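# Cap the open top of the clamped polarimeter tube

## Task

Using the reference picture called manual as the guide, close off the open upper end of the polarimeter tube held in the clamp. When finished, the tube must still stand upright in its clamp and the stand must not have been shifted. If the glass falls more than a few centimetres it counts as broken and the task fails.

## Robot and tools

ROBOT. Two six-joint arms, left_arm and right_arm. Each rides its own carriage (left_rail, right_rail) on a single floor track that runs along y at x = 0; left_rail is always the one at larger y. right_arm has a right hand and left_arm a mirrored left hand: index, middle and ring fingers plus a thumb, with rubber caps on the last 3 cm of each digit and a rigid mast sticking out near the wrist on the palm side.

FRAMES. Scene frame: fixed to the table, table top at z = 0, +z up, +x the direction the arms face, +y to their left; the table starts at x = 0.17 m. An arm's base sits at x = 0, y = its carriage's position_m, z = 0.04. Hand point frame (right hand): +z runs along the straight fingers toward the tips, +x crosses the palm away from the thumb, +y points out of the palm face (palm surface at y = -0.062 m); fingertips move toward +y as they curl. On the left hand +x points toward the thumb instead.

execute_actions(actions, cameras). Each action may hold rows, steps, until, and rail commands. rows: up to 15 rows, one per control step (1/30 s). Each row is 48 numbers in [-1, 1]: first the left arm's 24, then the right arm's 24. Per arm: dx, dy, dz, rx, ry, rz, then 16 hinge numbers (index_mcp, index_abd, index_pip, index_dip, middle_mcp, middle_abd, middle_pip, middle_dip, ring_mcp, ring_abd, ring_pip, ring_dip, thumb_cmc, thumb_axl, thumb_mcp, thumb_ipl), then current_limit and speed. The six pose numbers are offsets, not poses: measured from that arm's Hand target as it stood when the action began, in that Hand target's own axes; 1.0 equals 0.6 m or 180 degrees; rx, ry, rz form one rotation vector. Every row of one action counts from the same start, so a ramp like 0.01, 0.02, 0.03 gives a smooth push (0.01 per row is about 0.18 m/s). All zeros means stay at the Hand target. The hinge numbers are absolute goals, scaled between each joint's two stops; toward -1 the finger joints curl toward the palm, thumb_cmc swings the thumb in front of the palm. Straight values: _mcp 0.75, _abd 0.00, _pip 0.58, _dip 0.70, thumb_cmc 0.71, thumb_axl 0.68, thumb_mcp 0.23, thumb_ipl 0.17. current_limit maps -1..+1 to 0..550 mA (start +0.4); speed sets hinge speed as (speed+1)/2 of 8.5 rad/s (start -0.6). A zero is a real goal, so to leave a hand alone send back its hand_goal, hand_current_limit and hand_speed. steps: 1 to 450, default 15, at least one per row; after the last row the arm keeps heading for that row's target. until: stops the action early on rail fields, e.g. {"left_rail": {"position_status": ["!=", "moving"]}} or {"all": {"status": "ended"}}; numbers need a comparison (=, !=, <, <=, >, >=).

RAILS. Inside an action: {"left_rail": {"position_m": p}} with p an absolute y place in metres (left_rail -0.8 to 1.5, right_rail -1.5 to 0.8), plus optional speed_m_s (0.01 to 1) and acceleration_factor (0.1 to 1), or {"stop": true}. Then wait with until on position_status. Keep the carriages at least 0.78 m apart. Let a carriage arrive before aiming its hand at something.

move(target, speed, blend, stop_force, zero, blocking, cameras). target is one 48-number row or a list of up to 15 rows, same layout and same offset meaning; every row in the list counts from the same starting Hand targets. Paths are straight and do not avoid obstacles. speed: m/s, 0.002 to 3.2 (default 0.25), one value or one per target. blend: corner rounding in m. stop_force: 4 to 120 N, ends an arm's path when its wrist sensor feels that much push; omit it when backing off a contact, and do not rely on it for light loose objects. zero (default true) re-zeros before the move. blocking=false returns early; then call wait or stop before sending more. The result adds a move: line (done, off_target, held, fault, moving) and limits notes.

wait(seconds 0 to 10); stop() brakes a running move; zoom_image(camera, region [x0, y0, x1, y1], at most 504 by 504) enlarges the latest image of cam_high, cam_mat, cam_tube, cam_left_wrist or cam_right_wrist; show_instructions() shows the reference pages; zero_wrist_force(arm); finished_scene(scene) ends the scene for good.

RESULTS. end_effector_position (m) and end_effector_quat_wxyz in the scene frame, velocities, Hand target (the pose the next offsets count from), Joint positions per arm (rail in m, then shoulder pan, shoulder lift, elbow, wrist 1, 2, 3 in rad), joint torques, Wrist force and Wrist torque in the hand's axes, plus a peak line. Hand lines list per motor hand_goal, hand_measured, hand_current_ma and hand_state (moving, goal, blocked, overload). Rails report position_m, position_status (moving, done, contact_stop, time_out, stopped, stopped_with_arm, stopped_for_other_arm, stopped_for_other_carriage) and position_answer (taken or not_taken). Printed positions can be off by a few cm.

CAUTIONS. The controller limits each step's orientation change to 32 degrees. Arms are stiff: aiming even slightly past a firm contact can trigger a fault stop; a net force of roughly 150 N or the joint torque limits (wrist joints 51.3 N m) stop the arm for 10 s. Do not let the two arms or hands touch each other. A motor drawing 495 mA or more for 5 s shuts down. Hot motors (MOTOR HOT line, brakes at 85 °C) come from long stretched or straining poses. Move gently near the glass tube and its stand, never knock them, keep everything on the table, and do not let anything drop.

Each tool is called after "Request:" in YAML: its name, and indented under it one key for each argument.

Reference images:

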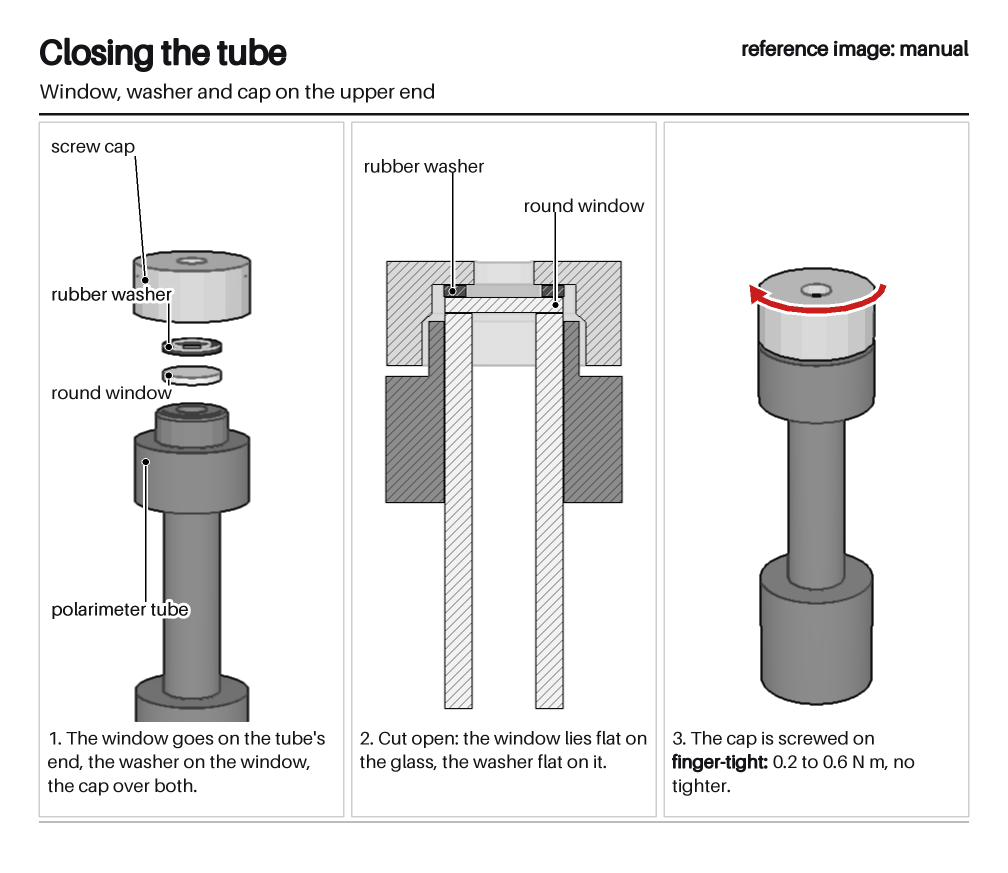

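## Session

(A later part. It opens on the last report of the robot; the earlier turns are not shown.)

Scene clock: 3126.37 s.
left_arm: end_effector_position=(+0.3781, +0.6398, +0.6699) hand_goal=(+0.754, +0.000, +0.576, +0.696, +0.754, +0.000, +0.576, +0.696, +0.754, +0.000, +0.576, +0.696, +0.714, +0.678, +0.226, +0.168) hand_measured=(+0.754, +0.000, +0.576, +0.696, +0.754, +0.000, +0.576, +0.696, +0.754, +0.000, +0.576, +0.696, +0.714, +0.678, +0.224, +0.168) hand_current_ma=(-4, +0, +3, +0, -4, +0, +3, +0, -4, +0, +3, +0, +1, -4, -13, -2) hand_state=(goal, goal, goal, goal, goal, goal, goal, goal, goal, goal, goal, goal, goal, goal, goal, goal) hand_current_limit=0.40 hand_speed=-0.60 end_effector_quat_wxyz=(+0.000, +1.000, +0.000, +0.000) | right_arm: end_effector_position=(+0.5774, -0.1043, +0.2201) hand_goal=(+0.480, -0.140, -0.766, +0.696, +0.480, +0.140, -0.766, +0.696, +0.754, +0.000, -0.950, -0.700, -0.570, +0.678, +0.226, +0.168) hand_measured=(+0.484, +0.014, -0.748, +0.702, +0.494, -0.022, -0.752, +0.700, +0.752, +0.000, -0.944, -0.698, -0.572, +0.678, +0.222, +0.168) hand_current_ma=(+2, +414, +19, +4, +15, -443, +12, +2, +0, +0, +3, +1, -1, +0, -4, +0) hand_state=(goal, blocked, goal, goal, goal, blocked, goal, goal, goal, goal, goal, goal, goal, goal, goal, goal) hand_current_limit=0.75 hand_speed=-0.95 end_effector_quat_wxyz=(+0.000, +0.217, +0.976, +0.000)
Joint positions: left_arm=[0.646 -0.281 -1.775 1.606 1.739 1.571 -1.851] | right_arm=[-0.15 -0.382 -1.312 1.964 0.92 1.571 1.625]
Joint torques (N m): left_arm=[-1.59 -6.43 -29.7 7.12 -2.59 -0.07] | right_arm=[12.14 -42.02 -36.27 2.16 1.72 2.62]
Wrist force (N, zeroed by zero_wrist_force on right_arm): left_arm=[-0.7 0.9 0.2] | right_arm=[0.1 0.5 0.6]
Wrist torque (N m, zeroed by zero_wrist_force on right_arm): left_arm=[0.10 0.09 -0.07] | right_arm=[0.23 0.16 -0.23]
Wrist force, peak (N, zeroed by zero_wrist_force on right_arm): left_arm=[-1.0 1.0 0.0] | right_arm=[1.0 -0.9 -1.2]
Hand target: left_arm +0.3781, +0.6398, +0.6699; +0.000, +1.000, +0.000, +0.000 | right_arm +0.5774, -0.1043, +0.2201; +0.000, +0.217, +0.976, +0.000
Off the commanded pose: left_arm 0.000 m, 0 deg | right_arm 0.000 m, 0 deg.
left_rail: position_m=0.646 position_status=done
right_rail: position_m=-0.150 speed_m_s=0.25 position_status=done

Request:
move:
  target:
    - [0,0,0,0,0,0,0.754,0,0.576,0.696,0.754,0,0.576,0.696,0.754,0,0.576,0.696,0.714,0.678,0.226,0.168,0.4,-0.6,0.0017,0.00007,0,0,0,0.02778,0.509,-0.14,-0.796,0.696,0.461,0.14,-0.742,0.696,0.753,0,-0.95,-0.7,-0.571,0.678,0.226,0.168,0.75,-0.95]
  speed: 0.02
  cameras: ["cam_tube"]

Request:
zoom_image:
  camera: "cam_tube"
  region: [225, 130, 325, 205]

Scene clock: 3132.73 s.
left_arm: end_effector_position=(+0.3781, +0.6398, +0.6699) hand_goal=(+0.754, +0.000, +0.576, +0.696, +0.754, +0.000, +0.576, +0.696, +0.754, +0.000, +0.576, +0.696, +0.714, +0.678, +0.226, +0.168) hand_measured=(+0.754, +0.000, +0.576, +0.696, +0.754, +0.000, +0.576, +0.696, +0.754, +0.000, +0.576, +0.696, +0.714, +0.678, +0.224, +0.168) hand_current_ma=(-4, +0, +3, +0, -4, +0, +3, +0, -4, +0, +3, +0, +1, -4, -13, -2) hand_state=(goal, goal, goal, goal, goal, goal, goal, goal, goal, goal, goal, goal, goal, goal, goal, goal) hand_current_limit=0.40 hand_speed=-0.60 end_effector_quat_wxyz=(+0.000, +1.000, +0.000, +0.000) | right_arm: end_effector_position=(+0.5765, -0.1038, +0.2201) hand_goal=(+0.510, -0.140, -0.796, +0.696, +0.462, +0.140, -0.742, +0.696, +0.754, +0.000, -0.950, -0.700, -0.570, +0.678, +0.226, +0.168) hand_measured=(+0.478, +0.014, -0.748, +0.718, +0.508, -0.004, -0.762, +0.686, +0.752, +0.000, -0.944, -0.698, -0.572, +0.678, +0.222, +0.168) hand_current_ma=(-51, +410, +87, +28, +91, -368, -22, -9, +0, +0, +3, +1, -1, +0, -4, +0) hand_state=(blocked, blocked, blocked, blocked, blocked, blocked, goal, goal, goal, goal, goal, goal, goal, goal, goal, goal) hand_current_limit=0.75 hand_speed=-0.95 end_effector_quat_wxyz=(+0.000, +0.259, +0.966, +0.000)
Joint positions: left_arm=[0.646 -0.281 -1.775 1.606 1.739 1.571 -1.851] | right_arm=[-0.15 -0.376 -1.322 1.977 0.916 1.571 1.718]
Joint torques (N m): left_arm=[-2.43 -5.34 -30.35 7.24 -2.66 -0.05] | right_arm=[13.67 -67.58 -23.35 1.04 -2.54 2.53]
Wrist force (N, zeroed by zero_wrist_force on right_arm): left_arm=[-0.6 0.7 0.2] | right_arm=[1.4 1.7 -0.2]
Wrist torque (N m, zeroed by zero_wrist_force on right_arm): left_arm=[0.08 0.08 -0.05] | right_arm=[0.07 0.09 -0.50]
Wrist force, peak (N, zeroed by zero_wrist_force on right_arm): left_arm=[-0.6 1.3 -0.1] | right_arm=[1.7 1.9 -0.4]
Hand target: left_arm +0.3781, +0.6398, +0.6699; +0.000, +1.000, +0.000, +0.000 | right_arm +0.5765, -0.1038, +0.2201; +0.000, +0.259, +0.966, +0.000
Off the commanded pose: left_arm 0.000 m, 0 deg | right_arm 0.000 m, 0 deg.
left_rail: position_m=0.646 position_status=done
right_rail: position_m=-0.150 speed_m_s=0.25 position_status=done
move: done
Images, in order (width x height): cam_tube 672x504.

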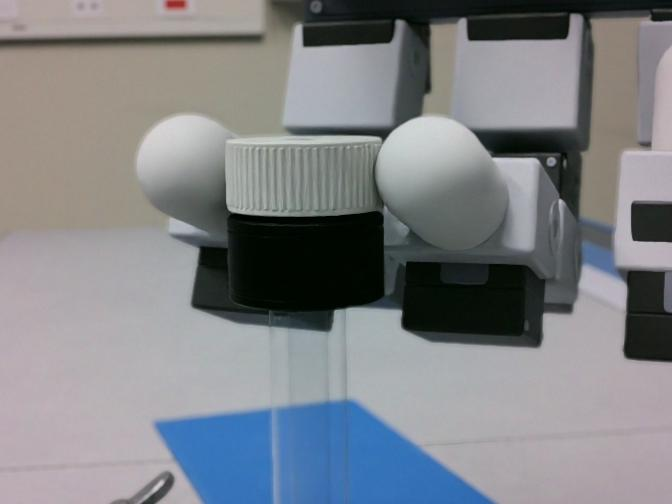

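Scaled by 5.040 from the camera's 672x504 image, which has a finer 960x720 frame.

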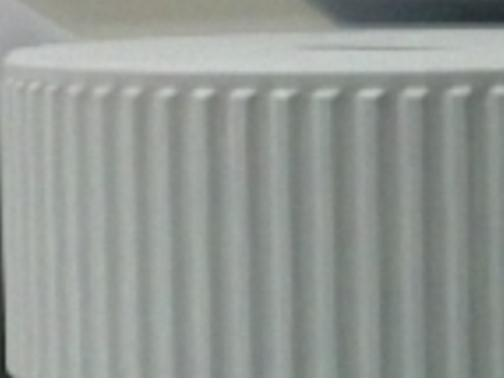

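Request:
move:
  target:
    - [0,0,0,0,0,0,0.754,0,0.576,0.696,0.754,0,0.576,0.696,0.754,0,0.576,0.696,0.714,0.678,0.226,0.168,0.4,-0.6,0.0017,0.00007,0,0,0,0.02778,0.529,-0.14,-0.818,0.696,0.44,0.14,-0.716,0.696,0.753,0,-0.95,-0.7,-0.571,0.678,0.226,0.168,0.75,-0.95]
  speed: 0.02
  cameras: ["cam_tube"]

Request:
zoom_image:
  camera: "cam_tube"
  region: [225, 130, 325, 205]

Scene clock: 3138.57 s.
left_arm: end_effector_position=(+0.3781, +0.6398, +0.6699) hand_goal=(+0.754, +0.000, +0.576, +0.696, +0.754, +0.000, +0.576, +0.696, +0.754, +0.000, +0.576, +0.696, +0.714, +0.678, +0.226, +0.168) hand_measured=(+0.754, +0.000, +0.576, +0.696, +0.754, +0.000, +0.576, +0.696, +0.754, +0.000, +0.576, +0.696, +0.714, +0.678, +0.224, +0.168) hand_current_ma=(-4, +0, +3, +0, -4, +0, +3, +0, -4, +0, +3, +0, +1, -4, -13, -2) hand_state=(goal, goal, goal, goal, goal, goal, goal, goal, goal, goal, goal, goal, goal, goal, goal, goal) hand_current_limit=0.40 hand_speed=-0.60 end_effector_quat_wxyz=(+0.000, +1.000, +0.000, +0.000) | right_arm: end_effector_position=(+0.5756, -0.1032, +0.2201) hand_goal=(+0.530, -0.140, -0.818, +0.696, +0.440, +0.140, -0.716, +0.696, +0.754, +0.000, -0.950, -0.700, -0.570, +0.678, +0.226, +0.168) hand_measured=(+0.478, +0.014, -0.748, +0.720, +0.512, +0.008, -0.762, +0.676, +0.752, +0.000, -0.944, -0.698, -0.572, +0.678, +0.222, +0.168) hand_current_ma=(-106, +410, +154, +30, +176, -328, -78, -23, +0, +0, +3, +1, -1, +0, -4, +0) hand_state=(blocked, blocked, blocked, blocked, blocked, blocked, blocked, blocked, goal, goal, goal, goal, goal, goal, goal, goal) hand_current_limit=0.75 hand_speed=-0.95 end_effector_quat_wxyz=(+0.000, +0.301, +0.954, +0.000)
Joint positions: left_arm=[0.646 -0.281 -1.775 1.606 1.739 1.571 -1.851] | right_arm=[-0.15 -0.369 -1.332 1.989 0.913 1.571 1.813]
Joint torques (N m): left_arm=[-1.68 -5.62 -30 7.27 -2.75 -0.14] | right_arm=[16.97 -67.62 -24.28 0.77 -2.03 2.69]
Wrist force (N, zeroed by zero_wrist_force on right_arm): left_arm=[-0.5 0.8 0.2] | right_arm=[1.8 -3.4 -0.4]
Wrist torque (N m, zeroed by zero_wrist_force on right_arm): left_arm=[0.09 0.07 -0.05] | right_arm=[0.12 -0.01 -0.50]
Wrist force, peak (N, zeroed by zero_wrist_force on right_arm): left_arm=[-0.7 1.1 0.2] | right_arm=[1.8 -3.4 -0.4]
Hand target: left_arm +0.3781, +0.6398, +0.6699; +0.000, +1.000, +0.000, +0.000 | right_arm +0.5756, -0.1032, +0.2201; +0.000, +0.301, +0.954, +0.000
Off the commanded pose: left_arm 0.000 m, 0 deg | right_arm 0.000 m, 0 deg.
left_rail: position_m=0.646 position_status=done
right_rail: position_m=-0.150 speed_m_s=0.25 position_status=done
move: done
Images, in order (width x height): cam_tube 672x504.

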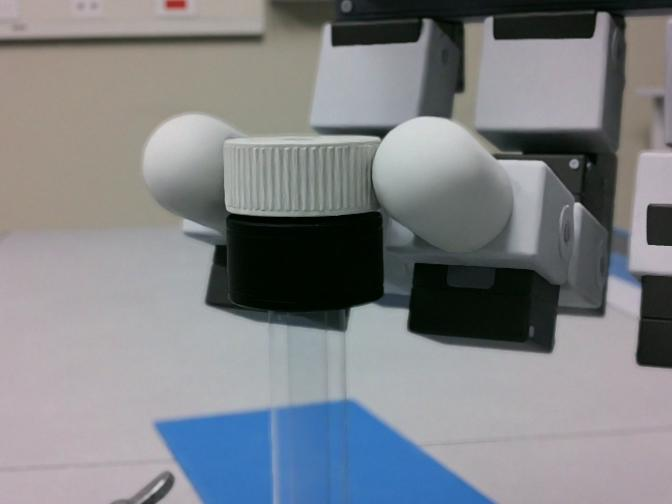

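Scaled by 5.040 from the camera's 672x504 image, which has a finer 960x720 frame.

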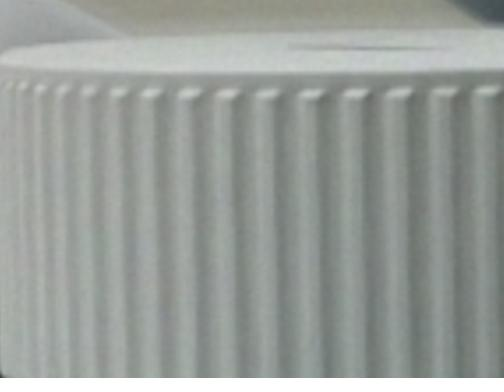

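Request:
move:
  target:
    - [0,0,0,0,0,0,0.754,0,0.576,0.696,0.754,0,0.576,0.696,0.754,0,0.576,0.696,0.714,0.678,0.226,0.168,0.4,-0.6,0.0021,-0.0009,0,0,0,0.02778,0.549,-0.14,-0.838,0.696,0.435,0.14,-0.710,0.696,0.753,0,-0.95,-0.7,-0.571,0.678,0.226,0.168,0.75,-0.95]
  speed: 0.02
  cameras: ["cam_tube"]

Request:
zoom_image:
  camera: "cam_tube"
  region: [225, 130, 325, 205]

Scene clock: 3149.83 s.
left_arm: end_effector_position=(+0.3781, +0.6398, +0.6699) hand_goal=(+0.754, +0.000, +0.576, +0.696, +0.754, +0.000, +0.576, +0.696, +0.754, +0.000, +0.576, +0.696, +0.714, +0.678, +0.226, +0.168) hand_measured=(+0.754, +0.000, +0.576, +0.696, +0.754, +0.000, +0.576, +0.696, +0.754, +0.000, +0.576, +0.696, +0.714, +0.678, +0.224, +0.168) hand_current_ma=(-4, +0, +3, +0, -4, +0, +3, +0, -4, +0, +3, +0, +1, -4, -13, -2) hand_state=(goal, goal, goal, goal, goal, goal, goal, goal, goal, goal, goal, goal, goal, goal, goal, goal) hand_current_limit=0.40 hand_speed=-0.60 end_effector_quat_wxyz=(+0.000, +1.000, +0.000, +0.000) | right_arm: end_effector_position=(+0.5743, -0.1030, +0.2201) hand_goal=(+0.550, -0.140, -0.838, +0.696, +0.436, +0.140, -0.710, +0.696, +0.754, +0.000, -0.950, -0.700, -0.570, +0.678, +0.226, +0.168) hand_measured=(+0.562, -0.084, -0.842, +0.694, +0.512, +0.022, -0.758, +0.676, +0.752, +0.000, -0.944, -0.698, -0.572, +0.678, +0.222, +0.168) hand_current_ma=(+11, +88, -2, -1, +189, -276, -87, -25, +0, +0, +3, +1, -1, +0, -4, +0) hand_state=(goal, blocked, goal, goal, blocked, blocked, blocked, blocked, goal, goal, goal, goal, goal, goal, goal, goal) hand_current_limit=0.75 hand_speed=-0.95 end_effector_quat_wxyz=(+0.000, +0.342, +0.940, +0.000)
Joint positions: left_arm=[0.646 -0.281 -1.775 1.606 1.739 1.571 -1.851] | right_arm=[-0.15 -0.361 -1.341 2.001 0.91 1.571 1.908]
Joint torques (N m): left_arm=[-1.57 -7.02 -30.06 7.35 -2.91 -0.09] | right_arm=[16.38 -67.49 -25.35 0.43 -2.08 1.89]
Wrist force (N, zeroed by zero_wrist_force on right_arm): left_arm=[-0.6 0.9 0.1] | right_arm=[1.8 -6.0 1.2]
Wrist torque (N m, zeroed by zero_wrist_force on right_arm): left_arm=[0.12 0.08 -0.06] | right_arm=[0.13 0.09 -0.39]
Wrist force, peak (N, zeroed by zero_wrist_force on right_arm): left_arm=[-1.0 0.9 0.2] | right_arm=[2.2 -6.2 1.3]
Hand target: left_arm +0.3781, +0.6398, +0.6699; +0.000, +1.000, +0.000, +0.000 | right_arm +0.5743, -0.1030, +0.2201; +0.000, +0.342, +0.940, +0.000
Off the commanded pose: left_arm 0.000 m, 0 deg | right_arm 0.000 m, 0 deg.
left_rail: position_m=0.646 position_status=done
right_rail: position_m=-0.150 speed_m_s=0.25 position_status=done
move: done
Images, in order (width x height): cam_tube 672x504.

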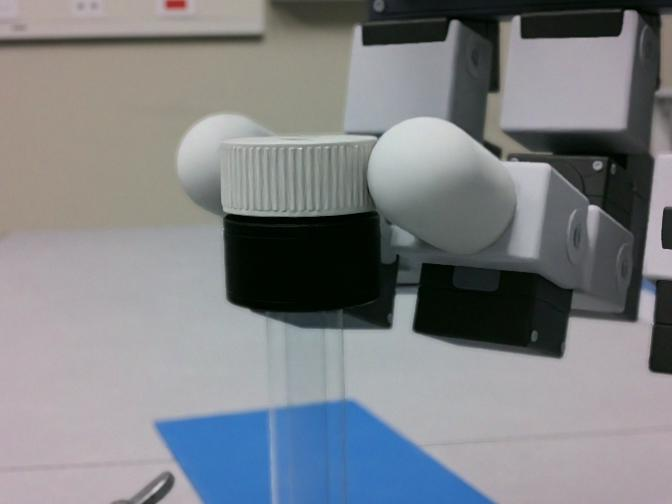

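Scaled by 5.040 from the camera's 672x504 image, which has a finer 960x720 frame.

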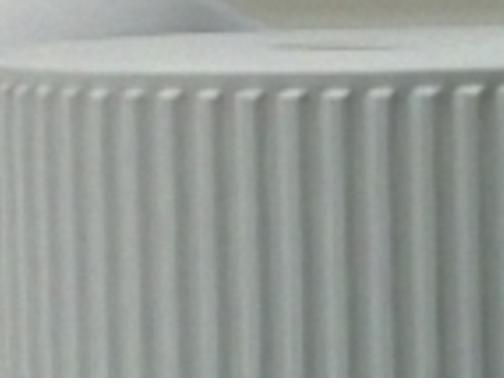

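Request:
execute_actions:
  actions:
    - {"rows":[[0,0,0,0,0,0,0.754,0,0.576,0.696,0.754,0,0.576,0.696,0.754,0,0.576,0.696,0.714,0.678,0.226,0.168,0.4,-0.6,0,0,0,0,0,0,0.54,0.0,-0.83,0.696,0.46,-0.03,-0.74,0.696,0.753,0,-0.95,-0.7,-0.571,0.678,0.226,0.168,0.75,-0.95]],"steps":40}
    - {"rows":[[0,0,0,0,0,0,0.754,0,0.576,0.696,0.754,0,0.576,0.696,0.754,0,0.576,0.696,0.714,0.678,0.226,0.168,0.4,-0.6,0,0,0,0,0,0,0.479,0.3,-0.766,0.696,0.479,-0.3,-0.766,0.696,0.753,0,-0.95,-0.7,-0.571,0.678,0.226,0.168,0.4,-0.93]],"steps":70}
  cameras: ["cam_tube"]

Request:
zoom_image:
  camera: "cam_tube"
  region: [220, 170, 400, 305]

Scene clock: 3158.57 s.
left_arm: end_effector_position=(+0.3781, +0.6398, +0.6699) hand_goal=(+0.754, +0.000, +0.576, +0.696, +0.754, +0.000, +0.576, +0.696, +0.754, +0.000, +0.576, +0.696, +0.714, +0.678, +0.226, +0.168) hand_measured=(+0.754, +0.000, +0.576, +0.696, +0.754, +0.000, +0.576, +0.696, +0.754, +0.000, +0.576, +0.696, +0.714, +0.678, +0.224, +0.168) hand_current_ma=(-4, +0, +3, +0, -4, +0, +3, +0, -4, +0, +3, +0, +1, -4, -13, -2) hand_state=(goal, goal, goal, goal, goal, goal, goal, goal, goal, goal, goal, goal, goal, goal, goal, goal) hand_current_limit=0.40 hand_speed=-0.60 end_effector_quat_wxyz=(+0.000, +1.000, +0.000, +0.000) | right_arm: end_effector_position=(+0.5743, -0.1030, +0.2201) hand_goal=(+0.480, +0.300, -0.766, +0.696, +0.480, -0.300, -0.766, +0.696, +0.754, +0.000, -0.950, -0.700, -0.570, +0.678, +0.226, +0.168) hand_measured=(+0.490, +0.296, -0.766, +0.694, +0.490, -0.296, -0.766, +0.696, +0.752, +0.000, -0.944, -0.698, -0.572, +0.678, +0.222, +0.168) hand_current_ma=(+8, -2, +0, -1, +9, +2, +0, +0, +0, +0, +3, +1, -1, +0, -4, +0) hand_state=(goal, goal, goal, goal, goal, goal, goal, goal, goal, goal, goal, goal, goal, goal, goal, goal) hand_current_limit=0.40 hand_speed=-0.93 end_effector_quat_wxyz=(+0.000, +0.342, +0.940, +0.000)
Joint positions: left_arm=[0.646 -0.281 -1.775 1.606 1.739 1.571 -1.851] | right_arm=[-0.15 -0.361 -1.341 2.002 0.91 1.571 1.908]
Joint torques (N m): left_arm=[-2.35 -5.81 -29.99 7.32 -3 -0.09] | right_arm=[9.56 -56.12 -26.07 5.5 -0.11 1.29]
Wrist force (N, zeroed by zero_wrist_force on right_arm): left_arm=[-0.4 0.9 -0.1] | right_arm=[-0.3 -0.2 -0.4]
Wrist torque (N m, zeroed by zero_wrist_force on right_arm): left_arm=[0.13 0.05 -0.04] | right_arm=[0.04 0.06 -0.23]
Wrist force, peak (N, zeroed by zero_wrist_force on right_arm): left_arm=[-0.9 1.0 0.1] | right_arm=[0.3 -8.7 -0.8]
Hand target: left_arm +0.3781, +0.6398, +0.6699; +0.000, +1.000, +0.000, +0.000 | right_arm +0.5743, -0.1030, +0.2201; +0.000, +0.342, +0.940, +0.000
Off the commanded pose: left_arm 0.000 m, 0 deg | right_arm 0.000 m, 0 deg.
left_rail: position_m=0.646 position_status=done
right_rail: position_m=-0.150 speed_m_s=0.25 position_status=done
Images, in order (width x height): cam_tube 672x504.

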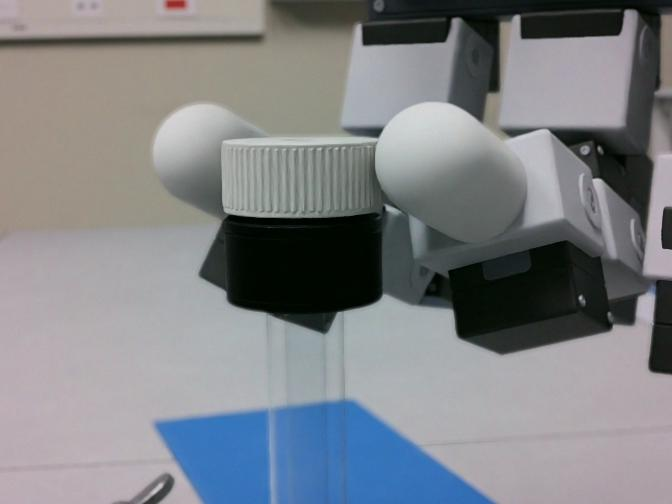

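Scaled by 2.800 from the camera's 672x504 image, which has a finer 960x720 frame.

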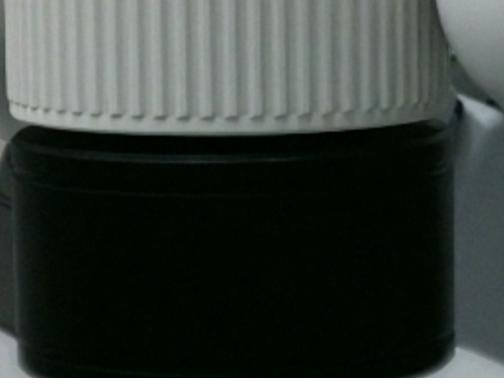

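Request:
move:
  target:
    - [0,0,0,0,0,0,0.754,0,0.576,0.696,0.754,0,0.576,0.696,0.754,0,0.576,0.696,0.714,0.678,0.226,0.168,0.4,-0.6,-0.00767,0.00135,0,0,0,-0.111,0.479,0.45,-0.766,0.696,0.479,-0.45,-0.766,0.696,0.753,0,-0.95,-0.7,-0.571,0.678,0.226,0.168,0.4,-0.85]
    - [0,0,0,0,0,0,0.754,0,0.576,0.696,0.754,0,0.576,0.696,0.754,0,0.576,0.696,0.714,0.678,0.226,0.168,0.4,-0.6,-0.01343,0.00735,0,0,0,-0.2225,0.479,0.45,-0.766,0.696,0.479,-0.45,-0.766,0.696,0.753,0,-0.95,-0.7,-0.571,0.678,0.226,0.168,0.4,-0.85]
  speed: 0.1
  blend: 0.001

Request:
execute_actions:
  actions:
    - {"rows":[[0,0,0,0,0,0,0.754,0,0.576,0.696,0.754,0,0.576,0.696,0.754,0,0.576,0.696,0.714,0.678,0.226,0.168,0.4,-0.6,0,0,0,0,0,0,0.479,0.2,-0.766,0.696,0.479,-0.2,-0.766,0.696,0.753,0,-0.95,-0.7,-0.571,0.678,0.226,0.168,0.4,-0.85]],"steps":35}
    - {"rows":[[0,0,0,0,0,0,0.754,0,0.576,0.696,0.754,0,0.576,0.696,0.754,0,0.576,0.696,0.714,0.678,0.226,0.168,0.4,-0.6,0,0,0,0,0,0,0.479,0.08,-0.766,0.696,0.479,-0.08,-0.766,0.696,0.753,0,-0.95,-0.7,-0.571,0.678,0.226,0.168,0.4,-0.93]],"steps":45}

Scene clock: 3175.23 s.
left_arm: end_effector_position=(+0.3781, +0.6398, +0.6699) hand_goal=(+0.754, +0.000, +0.576, +0.696, +0.754, +0.000, +0.576, +0.696, +0.754, +0.000, +0.576, +0.696, +0.714, +0.678, +0.226, +0.168) hand_measured=(+0.754, +0.000, +0.576, +0.696, +0.754, +0.000, +0.576, +0.696, +0.754, +0.000, +0.576, +0.696, +0.714, +0.678, +0.224, +0.168) hand_current_ma=(-4, +0, +3, +0, -4, +0, +3, +0, -4, +0, +3, +0, +1, -4, -13, -2) hand_state=(goal, goal, goal, goal, goal, goal, goal, goal, goal, goal, goal, goal, goal, goal, goal, goal) hand_current_limit=0.40 hand_speed=-0.60 end_effector_quat_wxyz=(+0.000, +1.000, +0.000, +0.000) | right_arm: end_effector_position=(+0.5833, -0.1048, +0.2201) hand_goal=(+0.480, +0.450, -0.766, +0.696, +0.480, -0.450, -0.766, +0.696, +0.754, +0.000, -0.950, -0.700, -0.570, +0.678, +0.226, +0.168) hand_measured=(+0.490, +0.446, -0.766, +0.694, +0.490, -0.446, -0.766, +0.696, +0.752, +0.000, -0.944, -0.698, -0.572, +0.678, +0.222, +0.168) hand_current_ma=(+7, -2, +0, -1, +9, +2, +0, +0, +0, +0, +3, +1, -1, +0, -4, +0) hand_state=(goal, goal, goal, goal, goal, goal, goal, goal, goal, goal, goal, goal, goal, goal, goal, goal) hand_current_limit=0.40 hand_speed=-0.85 end_effector_quat_wxyz=(+0.000, +0.000, +1.000, +0.000)
Joint positions: left_arm=[0.646 -0.281 -1.775 1.606 1.739 1.571 -1.851] | right_arm=[-0.15 -0.386 -1.252 1.881 0.942 1.571 1.185]
Joint torques (N m): left_arm=[-0.61 -4.93 -30.09 7.4 -2.76 0.09] | right_arm=[14.83 -46.22 -37.22 6.96 -2.81 -3.14]
Wrist force (N, zeroed by zero_wrist_force on right_arm): left_arm=[-0.8 0.7 -0.2] | right_arm=[-0.5 0.4 -1.9]
Wrist torque (N m, zeroed by zero_wrist_force on right_arm): left_arm=[0.10 0.10 -0.07] | right_arm=[0.26 0.10 -0.08]
Wrist force, peak (N, zeroed by zero_wrist_force on right_arm): left_arm=[-0.8 1.2 0.0] | right_arm=[-0.8 0.5 -1.9]
Hand target: left_arm +0.3781, +0.6398, +0.6699; +0.000, +1.000, +0.000, +0.000 | right_arm +0.5833, -0.1048, +0.2201; +0.000, +0.000, +1.000, +0.000
Off the commanded pose: left_arm 0.000 m, 0 deg | right_arm 0.000 m, 0 deg.
left_rail: position_m=0.646 position_status=done
right_rail: position_m=-0.150 speed_m_s=0.25 position_status=done
move: done

Scene clock: 3178.10 s.
left_arm: end_effector_position=(+0.3781, +0.6398, +0.6699) hand_goal=(+0.754, +0.000, +0.576, +0.696, +0.754, +0.000, +0.576, +0.696, +0.754, +0.000, +0.576, +0.696, +0.714, +0.678, +0.226, +0.168) hand_measured=(+0.754, +0.000, +0.576, +0.696, +0.754, +0.000, +0.576, +0.696, +0.754, +0.000, +0.576, +0.696, +0.714, +0.678, +0.224, +0.168) hand_current_ma=(-4, +0, +3, +0, -4, +0, +3, +0, -4, +0, +3, +0, +1, -4, -13, -2) hand_state=(goal, goal, goal, goal, goal, goal, goal, goal, goal, goal, goal, goal, goal, goal, goal, goal) hand_current_limit=0.40 hand_speed=-0.60 end_effector_quat_wxyz=(+0.000, +1.000, +0.000, +0.000) | right_arm: end_effector_position=(+0.5833, -0.1048, +0.2201) hand_goal=(+0.480, +0.080, -0.766, +0.696, +0.480, -0.080, -0.766, +0.696, +0.754, +0.000, -0.950, -0.700, -0.570, +0.678, +0.226, +0.168) hand_measured=(+0.488, +0.122, -0.758, +0.698, +0.490, -0.130, -0.756, +0.698, +0.752, +0.000, -0.944, -0.698, -0.572, +0.678, +0.222, +0.168) hand_current_ma=(+6, +58, +5, +1, +8, -73, +7, +1, +0, +0, +3, +1, -1, +0, -4, +0) hand_state=(goal, blocked, goal, goal, goal, blocked, goal, goal, goal, goal, goal, goal, goal, goal, goal, goal) hand_current_limit=0.40 hand_speed=-0.93 end_effector_quat_wxyz=(+0.000, +0.000, +1.000, +0.000)
Joint positions: left_arm=[0.646 -0.281 -1.775 1.606 1.739 1.571 -1.851] | right_arm=[-0.15 -0.386 -1.252 1.881 0.942 1.571 1.184]
Joint torques (N m): left_arm=[-1.78 -4.56 -29.98 7.38 -2.85 -0.01] | right_arm=[14.97 -47.5 -35.89 5.09 -3.08 -2.32]
Wrist force (N, zeroed by zero_wrist_force on right_arm): left_arm=[-0.7 0.9 -0.1] | right_arm=[0.4 -1.1 -2.0]
Wrist torque (N m, zeroed by zero_wrist_force on right_arm): left_arm=[0.12 0.08 -0.07] | right_arm=[0.23 0.05 -0.06]
Wrist force, peak (N, zeroed by zero_wrist_force on right_arm): left_arm=[-0.9 1.0 0.2] | right_arm=[-0.3 -1.3 -2.3]
Hand target: left_arm +0.3781, +0.6398, +0.6699; +0.000, +1.000, +0.000, +0.000 | right_arm +0.5833, -0.1048, +0.2201; +0.000, +0.000, +1.000, +0.000
Off the commanded pose: left_arm 0.000 m, 0 deg | right_arm 0.000 m, 0 deg.
left_rail: position_m=0.646 position_status=done
right_rail: position_m=-0.150 speed_m_s=0.25 position_status=done

Request:
move:
  target:
    - [0,0,0,0,0,0,0.754,0,0.576,0.696,0.754,0,0.576,0.696,0.754,0,0.576,0.696,0.714,0.678,0.226,0.168,0.4,-0.6,0.0025,-0.0017,0,0,0,0,0.479,0,-0.766,0.696,0.479,0,-0.766,0.696,0.753,0,-0.95,-0.7,-0.571,0.678,0.226,0.168,0.4,-0.93]
  speed: 0.01

Request:
move:
  target:
    - [0,0,0,0,0,0,0.754,0,0.576,0.696,0.754,0,0.576,0.696,0.754,0,0.576,0.696,0.714,0.678,0.226,0.168,0.4,-0.6,0.0025,-0.0017,0,0,0,0,0.479,0,-0.766,0.696,0.479,0,-0.766,0.696,0.753,0,-0.95,-0.7,-0.571,0.678,0.226,0.168,0.4,-0.93]
  speed: 0.01
  cameras: ["cam_tube"]

Request:
zoom_image:
  camera: "cam_tube"
  region: [220, 170, 400, 305]

Scene clock: 3184.77 s.
left_arm: end_effector_position=(+0.3781, +0.6398, +0.6699) hand_goal=(+0.754, +0.000, +0.576, +0.696, +0.754, +0.000, +0.576, +0.696, +0.754, +0.000, +0.576, +0.696, +0.714, +0.678, +0.226, +0.168) hand_measured=(+0.754, +0.000, +0.576, +0.696, +0.754, +0.000, +0.576, +0.696, +0.754, +0.000, +0.576, +0.696, +0.714, +0.678, +0.224, +0.168) hand_current_ma=(-4, +0, +3, +0, -4, +0, +3, +0, -4, +0, +3, +0, +1, -4, -13, -2) hand_state=(goal, goal, goal, goal, goal, goal, goal, goal, goal, goal, goal, goal, goal, goal, goal, goal) hand_current_limit=0.40 hand_speed=-0.60 end_effector_quat_wxyz=(+0.000, +1.000, +0.000, +0.000) | right_arm: end_effector_position=(+0.5819, -0.1057, +0.2201) hand_goal=(+0.480, +0.000, -0.766, +0.696, +0.480, +0.000, -0.766, +0.696, +0.754, +0.000, -0.950, -0.700, -0.570, +0.678, +0.226, +0.168) hand_measured=(+0.482, +0.082, -0.748, +0.702, +0.484, -0.076, -0.746, +0.704, +0.752, +0.000, -0.944, -0.698, -0.572, +0.678, +0.222, +0.168) hand_current_ma=(+0, +159, +19, +5, +2, -140, +22, +6, +0, +0, +3, +1, -1, +0, -4, +0) hand_state=(goal, blocked, goal, goal, goal, blocked, goal, goal, goal, goal, goal, goal, goal, goal, goal, goal) hand_current_limit=0.40 hand_speed=-0.93 end_effector_quat_wxyz=(+0.000, +0.000, +1.000, +0.000)
Joint positions: left_arm=[0.646 -0.281 -1.775 1.606 1.739 1.571 -1.851] | right_arm=[-0.15 -0.389 -1.254 1.883 0.941 1.571 1.182]
Joint torques (N m): left_arm=[-2.8 -5.16 -30.34 7.2 -2.77 -0.12] | right_arm=[-19.76 -70.48 -18.99 2.83 -2.02 -2.4]
Wrist force (N, zeroed by zero_wrist_force on right_arm): left_arm=[-0.3 1.0 0.0] | right_arm=[-6.2 2.1 -1.7]
Wrist torque (N m, zeroed by zero_wrist_force on right_arm): left_arm=[0.13 0.04 -0.04] | right_arm=[0.23 0.04 -0.02]
Wrist force, peak (N, zeroed by zero_wrist_force on right_arm): left_arm=[-0.9 1.1 0.1] | right_arm=[-6.2 2.1 -1.7]
Hand target: left_arm +0.3781, +0.6398, +0.6699; +0.000, +1.000, +0.000, +0.000 | right_arm +0.5818, -0.1058, +0.2201; +0.000, +0.000, +1.000, +0.000
Off the commanded pose: left_arm 0.000 m, 0 deg | right_arm 0.000 m, 0 deg.
left_rail: position_m=0.646 position_status=done
right_rail: position_m=-0.150 speed_m_s=0.25 position_status=done
move: done

Scene clock: 3185.47 s.
left_arm: end_effector_position=(+0.3781, +0.6398, +0.6699) hand_goal=(+0.754, +0.000, +0.576, +0.696, +0.754, +0.000, +0.576, +0.696, +0.754, +0.000, +0.576, +0.696, +0.714, +0.678, +0.226, +0.168) hand_measured=(+0.754, +0.000, +0.576, +0.696, +0.754, +0.000, +0.576, +0.696, +0.754, +0.000, +0.576, +0.696, +0.714, +0.678, +0.224, +0.168) hand_current_ma=(-4, +0, +3, +0, -4, +0, +3, +0, -4, +0, +3, +0, +1, -4, -13, -2) hand_state=(goal, goal, goal, goal, goal, goal, goal, goal, goal, goal, goal, goal, goal, goal, goal, goal) hand_current_limit=0.40 hand_speed=-0.60 end_effector_quat_wxyz=(+0.000, +1.000, +0.000, +0.000) | right_arm: end_effector_position=(+0.5804, -0.1067, +0.2201) hand_goal=(+0.480, +0.000, -0.766, +0.696, +0.480, +0.000, -0.766, +0.696, +0.754, +0.000, -0.950, -0.700, -0.570, +0.678, +0.226, +0.168) hand_measured=(+0.474, +0.082, -0.740, +0.708, +0.480, -0.068, -0.742, +0.706, +0.752, +0.000, -0.944, -0.698, -0.572, +0.678, +0.222, +0.168) hand_current_ma=(-5, +159, +33, +10, +0, -118, +32, +9, +0, +0, +3, +1, -1, +0, -4, +0) hand_state=(goal, blocked, blocked, goal, goal, blocked, blocked, goal, goal, goal, goal, goal, goal, goal, goal, goal) hand_current_limit=0.40 hand_speed=-0.93 end_effector_quat_wxyz=(+0.000, +0.000, +1.000, +0.000)
Joint positions: left_arm=[0.646 -0.281 -1.775 1.606 1.739 1.571 -1.851] | right_arm=[-0.15 -0.391 -1.256 1.886 0.941 1.571 1.179]
Joint torques (N m): left_arm=[-2.14 -4.58 -29.77 7.46 -2.73 0.04] | right_arm=[-21.49 -72.89 -18.79 2.97 -0.2 -3.44]
Wrist force (N, zeroed by zero_wrist_force on right_arm): left_arm=[-0.4 0.7 0.2] | right_arm=[-9.4 4.8 -1.5]
Wrist torque (N m, zeroed by zero_wrist_force on right_arm): left_arm=[0.08 0.05 -0.03] | right_arm=[0.14 -0.01 0.02]
Wrist force, peak (N, zeroed by zero_wrist_force on right_arm): left_arm=[-0.8 0.9 0.1] | right_arm=[-9.4 5.0 -1.5]
Hand target: left_arm +0.3781, +0.6398, +0.6699; +0.000, +1.000, +0.000, +0.000 | right_arm +0.5803, -0.1068, +0.2201; +0.000, +0.000, +1.000, +0.000
Off the commanded pose: left_arm 0.000 m, 0 deg | right_arm 0.000 m, 0 deg.
left_rail: position_m=0.646 position_status=done
right_rail: position_m=-0.150 speed_m_s=0.25 position_status=done
move: done
Images, in order (width x height): cam_tube 672x504.

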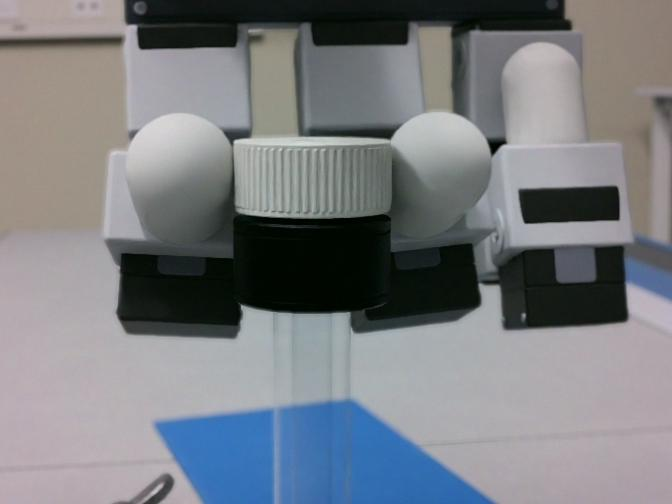

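Scaled by 2.800 from the camera's 672x504 image, which has a finer 960x720 frame.

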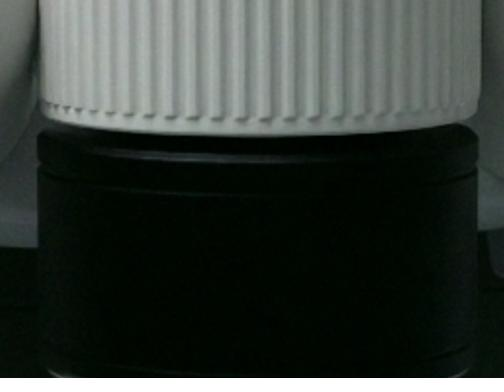

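Request:
move:
  target:
    - [0,0,0,0,0,0,0.754,0,0.576,0.696,0.754,0,0.576,0.696,0.754,0,0.576,0.696,0.714,0.678,0.226,0.168,0.4,-0.6,-0.0028,0.0022,0,0,0,0,0.479,0,-0.766,0.696,0.479,0,-0.766,0.696,0.753,0,-0.95,-0.7,-0.571,0.678,0.226,0.168,0.4,-0.93]
  speed: 0.01
  cameras: ["cam_tube"]

Request:
zoom_image:
  camera: "cam_tube"
  region: [220, 170, 400, 305]

Scene clock: 3189.93 s.
left_arm: end_effector_position=(+0.3781, +0.6398, +0.6699) hand_goal=(+0.754, +0.000, +0.576, +0.696, +0.754, +0.000, +0.576, +0.696, +0.754, +0.000, +0.576, +0.696, +0.714, +0.678, +0.226, +0.168) hand_measured=(+0.754, +0.000, +0.576, +0.696, +0.754, +0.000, +0.576, +0.696, +0.754, +0.000, +0.576, +0.696, +0.714, +0.678, +0.224, +0.168) hand_current_ma=(-4, +0, +3, +0, -4, +0, +3, +0, -4, +0, +3, +0, +1, -4, -13, -2) hand_state=(goal, goal, goal, goal, goal, goal, goal, goal, goal, goal, goal, goal, goal, goal, goal, goal) hand_current_limit=0.40 hand_speed=-0.60 end_effector_quat_wxyz=(+0.000, +1.000, +0.000, +0.000) | right_arm: end_effector_position=(+0.5819, -0.1056, +0.2201) hand_goal=(+0.480, +0.000, -0.766, +0.696, +0.480, +0.000, -0.766, +0.696, +0.754, +0.000, -0.950, -0.700, -0.570, +0.678, +0.226, +0.168) hand_measured=(+0.478, +0.082, -0.744, +0.706, +0.484, -0.066, -0.746, +0.706, +0.752, +0.000, -0.944, -0.698, -0.572, +0.678, +0.222, +0.168) hand_current_ma=(-1, +159, +25, +9, +2, -114, +22, +8, +0, +0, +3, +1, -1, +0, -4, +0) hand_state=(goal, blocked, blocked, goal, goal, blocked, blocked, goal, goal, goal, goal, goal, goal, goal, goal, goal) hand_current_limit=0.40 hand_speed=-0.93 end_effector_quat_wxyz=(+0.000, +0.000, +1.000, +0.000)
Joint positions: left_arm=[0.646 -0.281 -1.775 1.606 1.739 1.571 -1.851] | right_arm=[-0.15 -0.388 -1.254 1.884 0.942 1.571 1.182]
Joint torques (N m): left_arm=[-1.56 -5.69 -29.68 7.4 -2.65 -0.05] | right_arm=[13.42 -43.31 -34.51 7.4 2.26 2.69]
Wrist force (N, zeroed by zero_wrist_force on right_arm): left_arm=[-0.6 0.8 0.1] | right_arm=[-1.8 -1.8 -2.3]
Wrist torque (N m, zeroed by zero_wrist_force on right_arm): left_arm=[0.11 0.08 -0.06] | right_arm=[0.26 0.11 -0.31]
Wrist force, peak (N, zeroed by zero_wrist_force on right_arm): left_arm=[-0.9 1.2 0.4] | right_arm=[-10.2 5.2 -1.6]
Hand target: left_arm +0.3781, +0.6398, +0.6699; +0.000, +1.000, +0.000, +0.000 | right_arm +0.5820, -0.1055, +0.2201; +0.000, +0.000, +1.000, +0.000
Off the commanded pose: left_arm 0.000 m, 0 deg | right_arm 0.000 m, 0 deg.
left_rail: position_m=0.646 position_status=done
right_rail: position_m=-0.150 speed_m_s=0.25 position_status=done
move: done
Images, in order (width x height): cam_tube 672x504.

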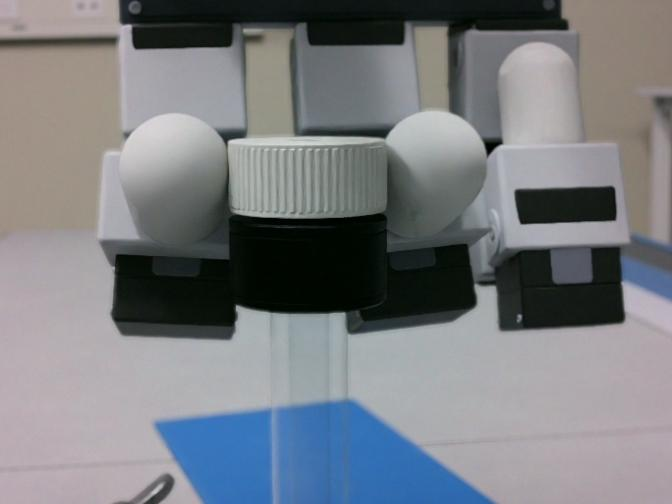

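Scaled by 2.800 from the camera's 672x504 image, which has a finer 960x720 frame.

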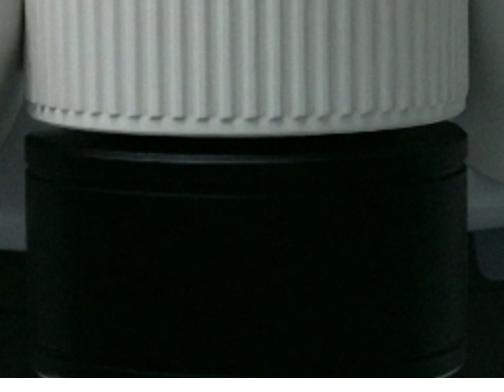

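Request:
execute_actions:
  actions:
    - {"rows":[[0,0,0,0,0,0,0.754,0,0.576,0.696,0.754,0,0.576,0.696,0.754,0,0.576,0.696,0.714,0.678,0.226,0.168,0.4,-0.6,0,0,0,0,0,0,0.479,0.12,-0.766,0.696,0.479,-0.12,-0.766,0.696,0.753,0,-0.95,-0.7,-0.571,0.678,0.226,0.168,0.4,-0.95]],"steps":50}
    - {"rows":[[0,0,0,0,0,0,0.754,0,0.576,0.696,0.754,0,0.576,0.696,0.754,0,0.576,0.696,0.714,0.678,0.226,0.168,0.4,-0.6,0,0,0,0,0,0,0.479,0.45,-0.766,0.696,0.479,-0.45,-0.766,0.696,0.753,0,-0.95,-0.7,-0.571,0.678,0.226,0.168,0.4,-0.9]],"steps":60}
  cameras: ["cam_tube"]

Request:
zoom_image:
  camera: "cam_tube"
  region: [220, 130, 400, 265]

Request:
zoom_image:
  camera: "cam_tube"
  region: [220, 170, 400, 305]

Scene clock: 3200.53 s.
left_arm: end_effector_position=(+0.3781, +0.6398, +0.6699) hand_goal=(+0.754, +0.000, +0.576, +0.696, +0.754, +0.000, +0.576, +0.696, +0.754, +0.000, +0.576, +0.696, +0.714, +0.678, +0.226, +0.168) hand_measured=(+0.754, +0.000, +0.576, +0.696, +0.754, +0.000, +0.576, +0.696, +0.754, +0.000, +0.576, +0.696, +0.714, +0.678, +0.224, +0.168) hand_current_ma=(-4, +0, +3, +0, -4, +0, +3, +0, -4, +0, +3, +0, +1, -4, -13, -2) hand_state=(goal, goal, goal, goal, goal, goal, goal, goal, goal, goal, goal, goal, goal, goal, goal, goal) hand_current_limit=0.40 hand_speed=-0.60 end_effector_quat_wxyz=(+0.000, +1.000, +0.000, +0.000) | right_arm: end_effector_position=(+0.5820, -0.1055, +0.2201) hand_goal=(+0.480, +0.450, -0.766, +0.696, +0.480, -0.450, -0.766, +0.696, +0.754, +0.000, -0.950, -0.700, -0.570, +0.678, +0.226, +0.168) hand_measured=(+0.482, +0.446, -0.760, +0.700, +0.484, -0.446, -0.760, +0.700, +0.752, +0.000, -0.944, -0.698, -0.572, +0.678, +0.222, +0.168) hand_current_ma=(+0, -2, +4, +1, +3, +2, +4, +1, +0, +0, +3, +1, -1, +0, -4, +0) hand_state=(goal, goal, goal, goal, goal, goal, goal, goal, goal, goal, goal, goal, goal, goal, goal, goal) hand_current_limit=0.40 hand_speed=-0.90 end_effector_quat_wxyz=(+0.000, +0.000, +1.000, +0.000)
Joint positions: left_arm=[0.646 -0.281 -1.775 1.606 1.739 1.571 -1.851] | right_arm=[-0.15 -0.388 -1.254 1.883 0.942 1.571 1.182]
Joint torques (N m): left_arm=[-2.09 -5.57 -30.18 7.24 -2.8 -0.08] | right_arm=[13.62 -45.73 -31.64 4.1 -1.64 1.73]
Wrist force (N, zeroed by zero_wrist_force on right_arm): left_arm=[-0.6 0.8 0.2] | right_arm=[-0.7 0.5 -1.8]
Wrist torque (N m, zeroed by zero_wrist_force on right_arm): left_arm=[0.08 0.08 -0.06] | right_arm=[0.27 0.12 -0.32]
Wrist force, peak (N, zeroed by zero_wrist_force on right_arm): left_arm=[-0.6 1.2 0.3] | right_arm=[-1.4 -2.6 -2.3]
Hand target: left_arm +0.3781, +0.6398, +0.6699; +0.000, +1.000, +0.000, +0.000 | right_arm +0.5820, -0.1055, +0.2201; +0.000, +0.000, +1.000, +0.000
Off the commanded pose: left_arm 0.000 m, 0 deg | right_arm 0.000 m, 0 deg.
left_rail: position_m=0.646 position_status=done
right_rail: position_m=-0.150 speed_m_s=0.25 position_status=done
Images, in order (width x height): cam_tube 672x504.

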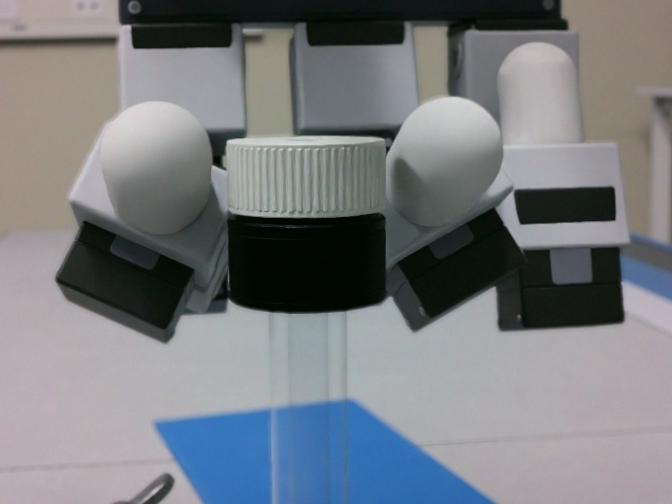

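Scaled by 2.800 from the camera's 672x504 image, which has a finer 960x720 frame.

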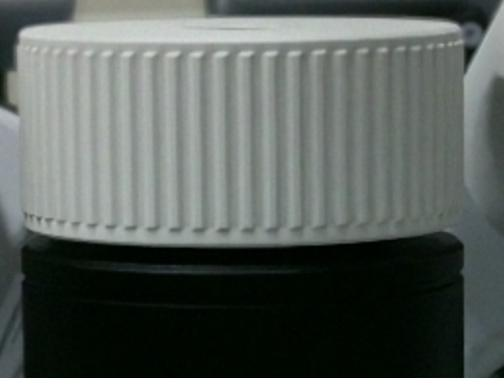

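Scaled by 2.800 from the camera's 672x504 image, which has a finer 960x720 frame.

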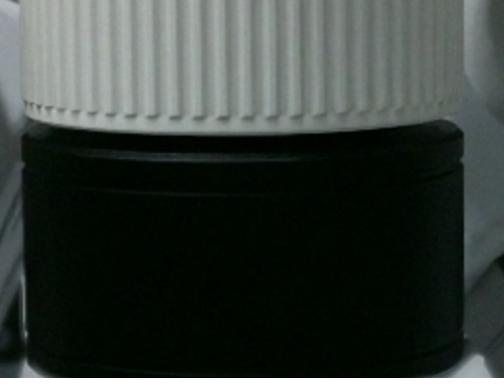

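Request:
move:
  target:
    - [0,0,0,0,0,0,0.754,0,0.576,0.696,0.754,0,0.576,0.696,0.754,0,0.576,0.696,0.714,0.678,0.226,0.168,0.4,-0.6,0,-0.17,0,0,0,0,0.479,0.5,-0.766,0.696,0.479,-0.5,-0.766,0.696,0.753,0,-0.95,-0.7,-0.571,0.678,0.226,0.168,0.4,-0.9]
    - [0,0,0,0,0,0,0.754,0,0.576,0.696,0.754,0,0.576,0.696,0.754,0,0.576,0.696,0.714,0.678,0.226,0.168,0.4,-0.6,0,-0.17,-0.25,0,0,0,0.479,0.5,-0.766,0.696,0.479,-0.5,-0.766,0.696,0.753,0,-0.95,-0.7,-0.571,0.678,0.226,0.168,0.4,-0.9]
  speed: [0.08, 0.2]
  cameras: ["cam_high","cam_tube","cam_mat"]

Scene clock: 3208.00 s.
left_arm: end_effector_position=(+0.3781, +0.6398, +0.6699) hand_goal=(+0.754, +0.000, +0.576, +0.696, +0.754, +0.000, +0.576, +0.696, +0.754, +0.000, +0.576, +0.696, +0.714, +0.678, +0.226, +0.168) hand_measured=(+0.754, +0.000, +0.576, +0.696, +0.754, +0.000, +0.576, +0.696, +0.754, +0.000, +0.576, +0.696, +0.714, +0.678, +0.224, +0.168) hand_current_ma=(-4, +0, +3, +0, -4, +0, +3, +0, -4, +0, +3, +0, +1, -4, -13, -2) hand_state=(goal, goal, goal, goal, goal, goal, goal, goal, goal, goal, goal, goal, goal, goal, goal, goal) hand_current_limit=0.40 hand_speed=-0.60 end_effector_quat_wxyz=(+0.000, +1.000, +0.000, +0.000) | right_arm: end_effector_position=(+0.5820, -0.2075, +0.3699) hand_goal=(+0.480, +0.500, -0.766, +0.696, +0.480, -0.500, -0.766, +0.696, +0.754, +0.000, -0.950, -0.700, -0.570, +0.678, +0.226, +0.168) hand_measured=(+0.482, +0.496, -0.760, +0.700, +0.484, -0.496, -0.760, +0.700, +0.752, +0.000, -0.944, -0.698, -0.572, +0.678, +0.222, +0.168) hand_current_ma=(+0, -2, +4, +1, +3, +2, +4, +1, +0, +0, +3, +1, -1, +0, -4, +0) hand_state=(goal, goal, goal, goal, goal, goal, goal, goal, goal, goal, goal, goal, goal, goal, goal, goal) hand_current_limit=0.40 hand_speed=-0.90 end_effector_quat_wxyz=(+0.000, +0.000, +1.000, +0.000)
Joint positions: left_arm=[0.646 -0.281 -1.775 1.606 1.739 1.571 -1.851] | right_arm=[-0.15 -0.556 -1.348 1.709 1.21 1.571 1.014]
Joint torques (N m): left_arm=[-1.16 -6.17 -29.7 7.22 -2.56 -0.03] | right_arm=[-17.03 -71.23 -44.27 6.3 2.99 -2.4]
Wrist force (N, zeroed by zero_wrist_force on right_arm): left_arm=[-0.5 0.7 0.3] | right_arm=[-0.1 0.5 -1.4]
Wrist torque (N m, zeroed by zero_wrist_force on right_arm): left_arm=[0.07 0.07 -0.05] | right_arm=[0.18 -0.01 -0.11]
Wrist force, peak (N, zeroed by zero_wrist_force on right_arm): left_arm=[-0.8 1.2 0.2] | right_arm=[-1.0 0.8 -2.0]
Hand target: left_arm +0.3781, +0.6398, +0.6699; +0.000, +1.000, +0.000, +0.000 | right_arm +0.5820, -0.2075, +0.3701; +0.000, +0.000, +1.000, +0.000
Off the commanded pose: left_arm 0.000 m, 0 deg | right_arm 0.000 m, 0 deg.
left_rail: position_m=0.646 position_status=done
right_rail: position_m=-0.150 speed_m_s=0.25 position_status=done
move: done
Images, in order (width x height): cam_high 672x504, cam_mat 672x504, cam_tube 672x504.

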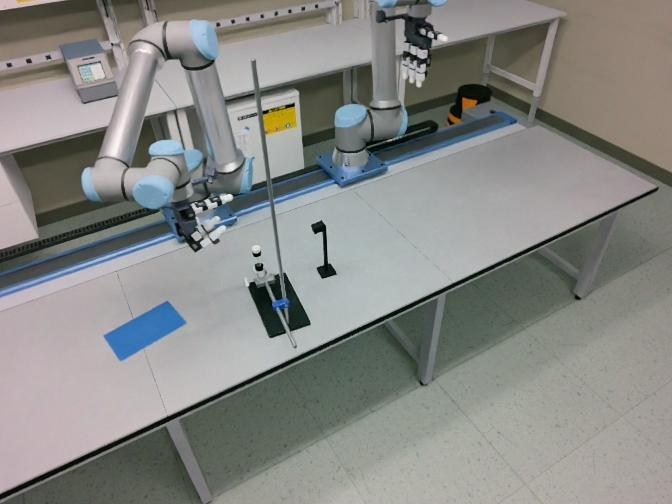

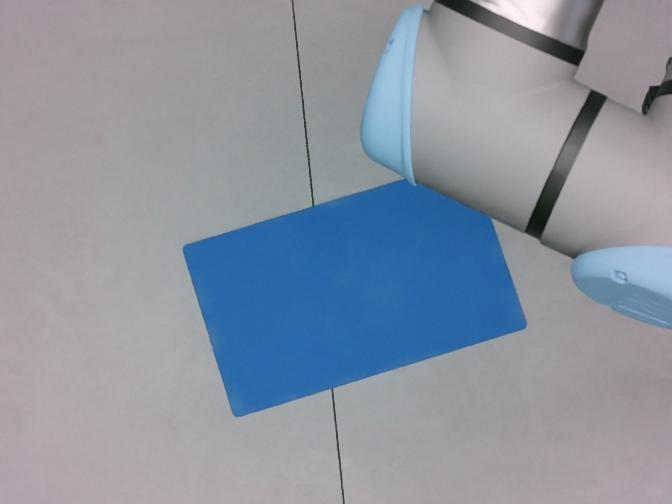

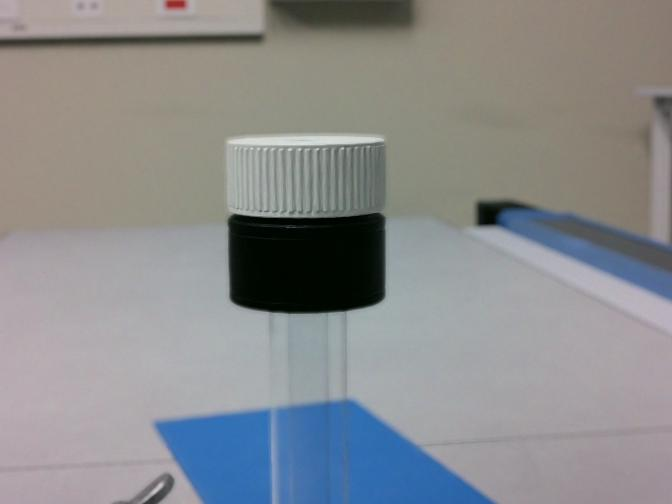

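Request:
finished_scene:
  scene: 1

The scene is finished: the task was done.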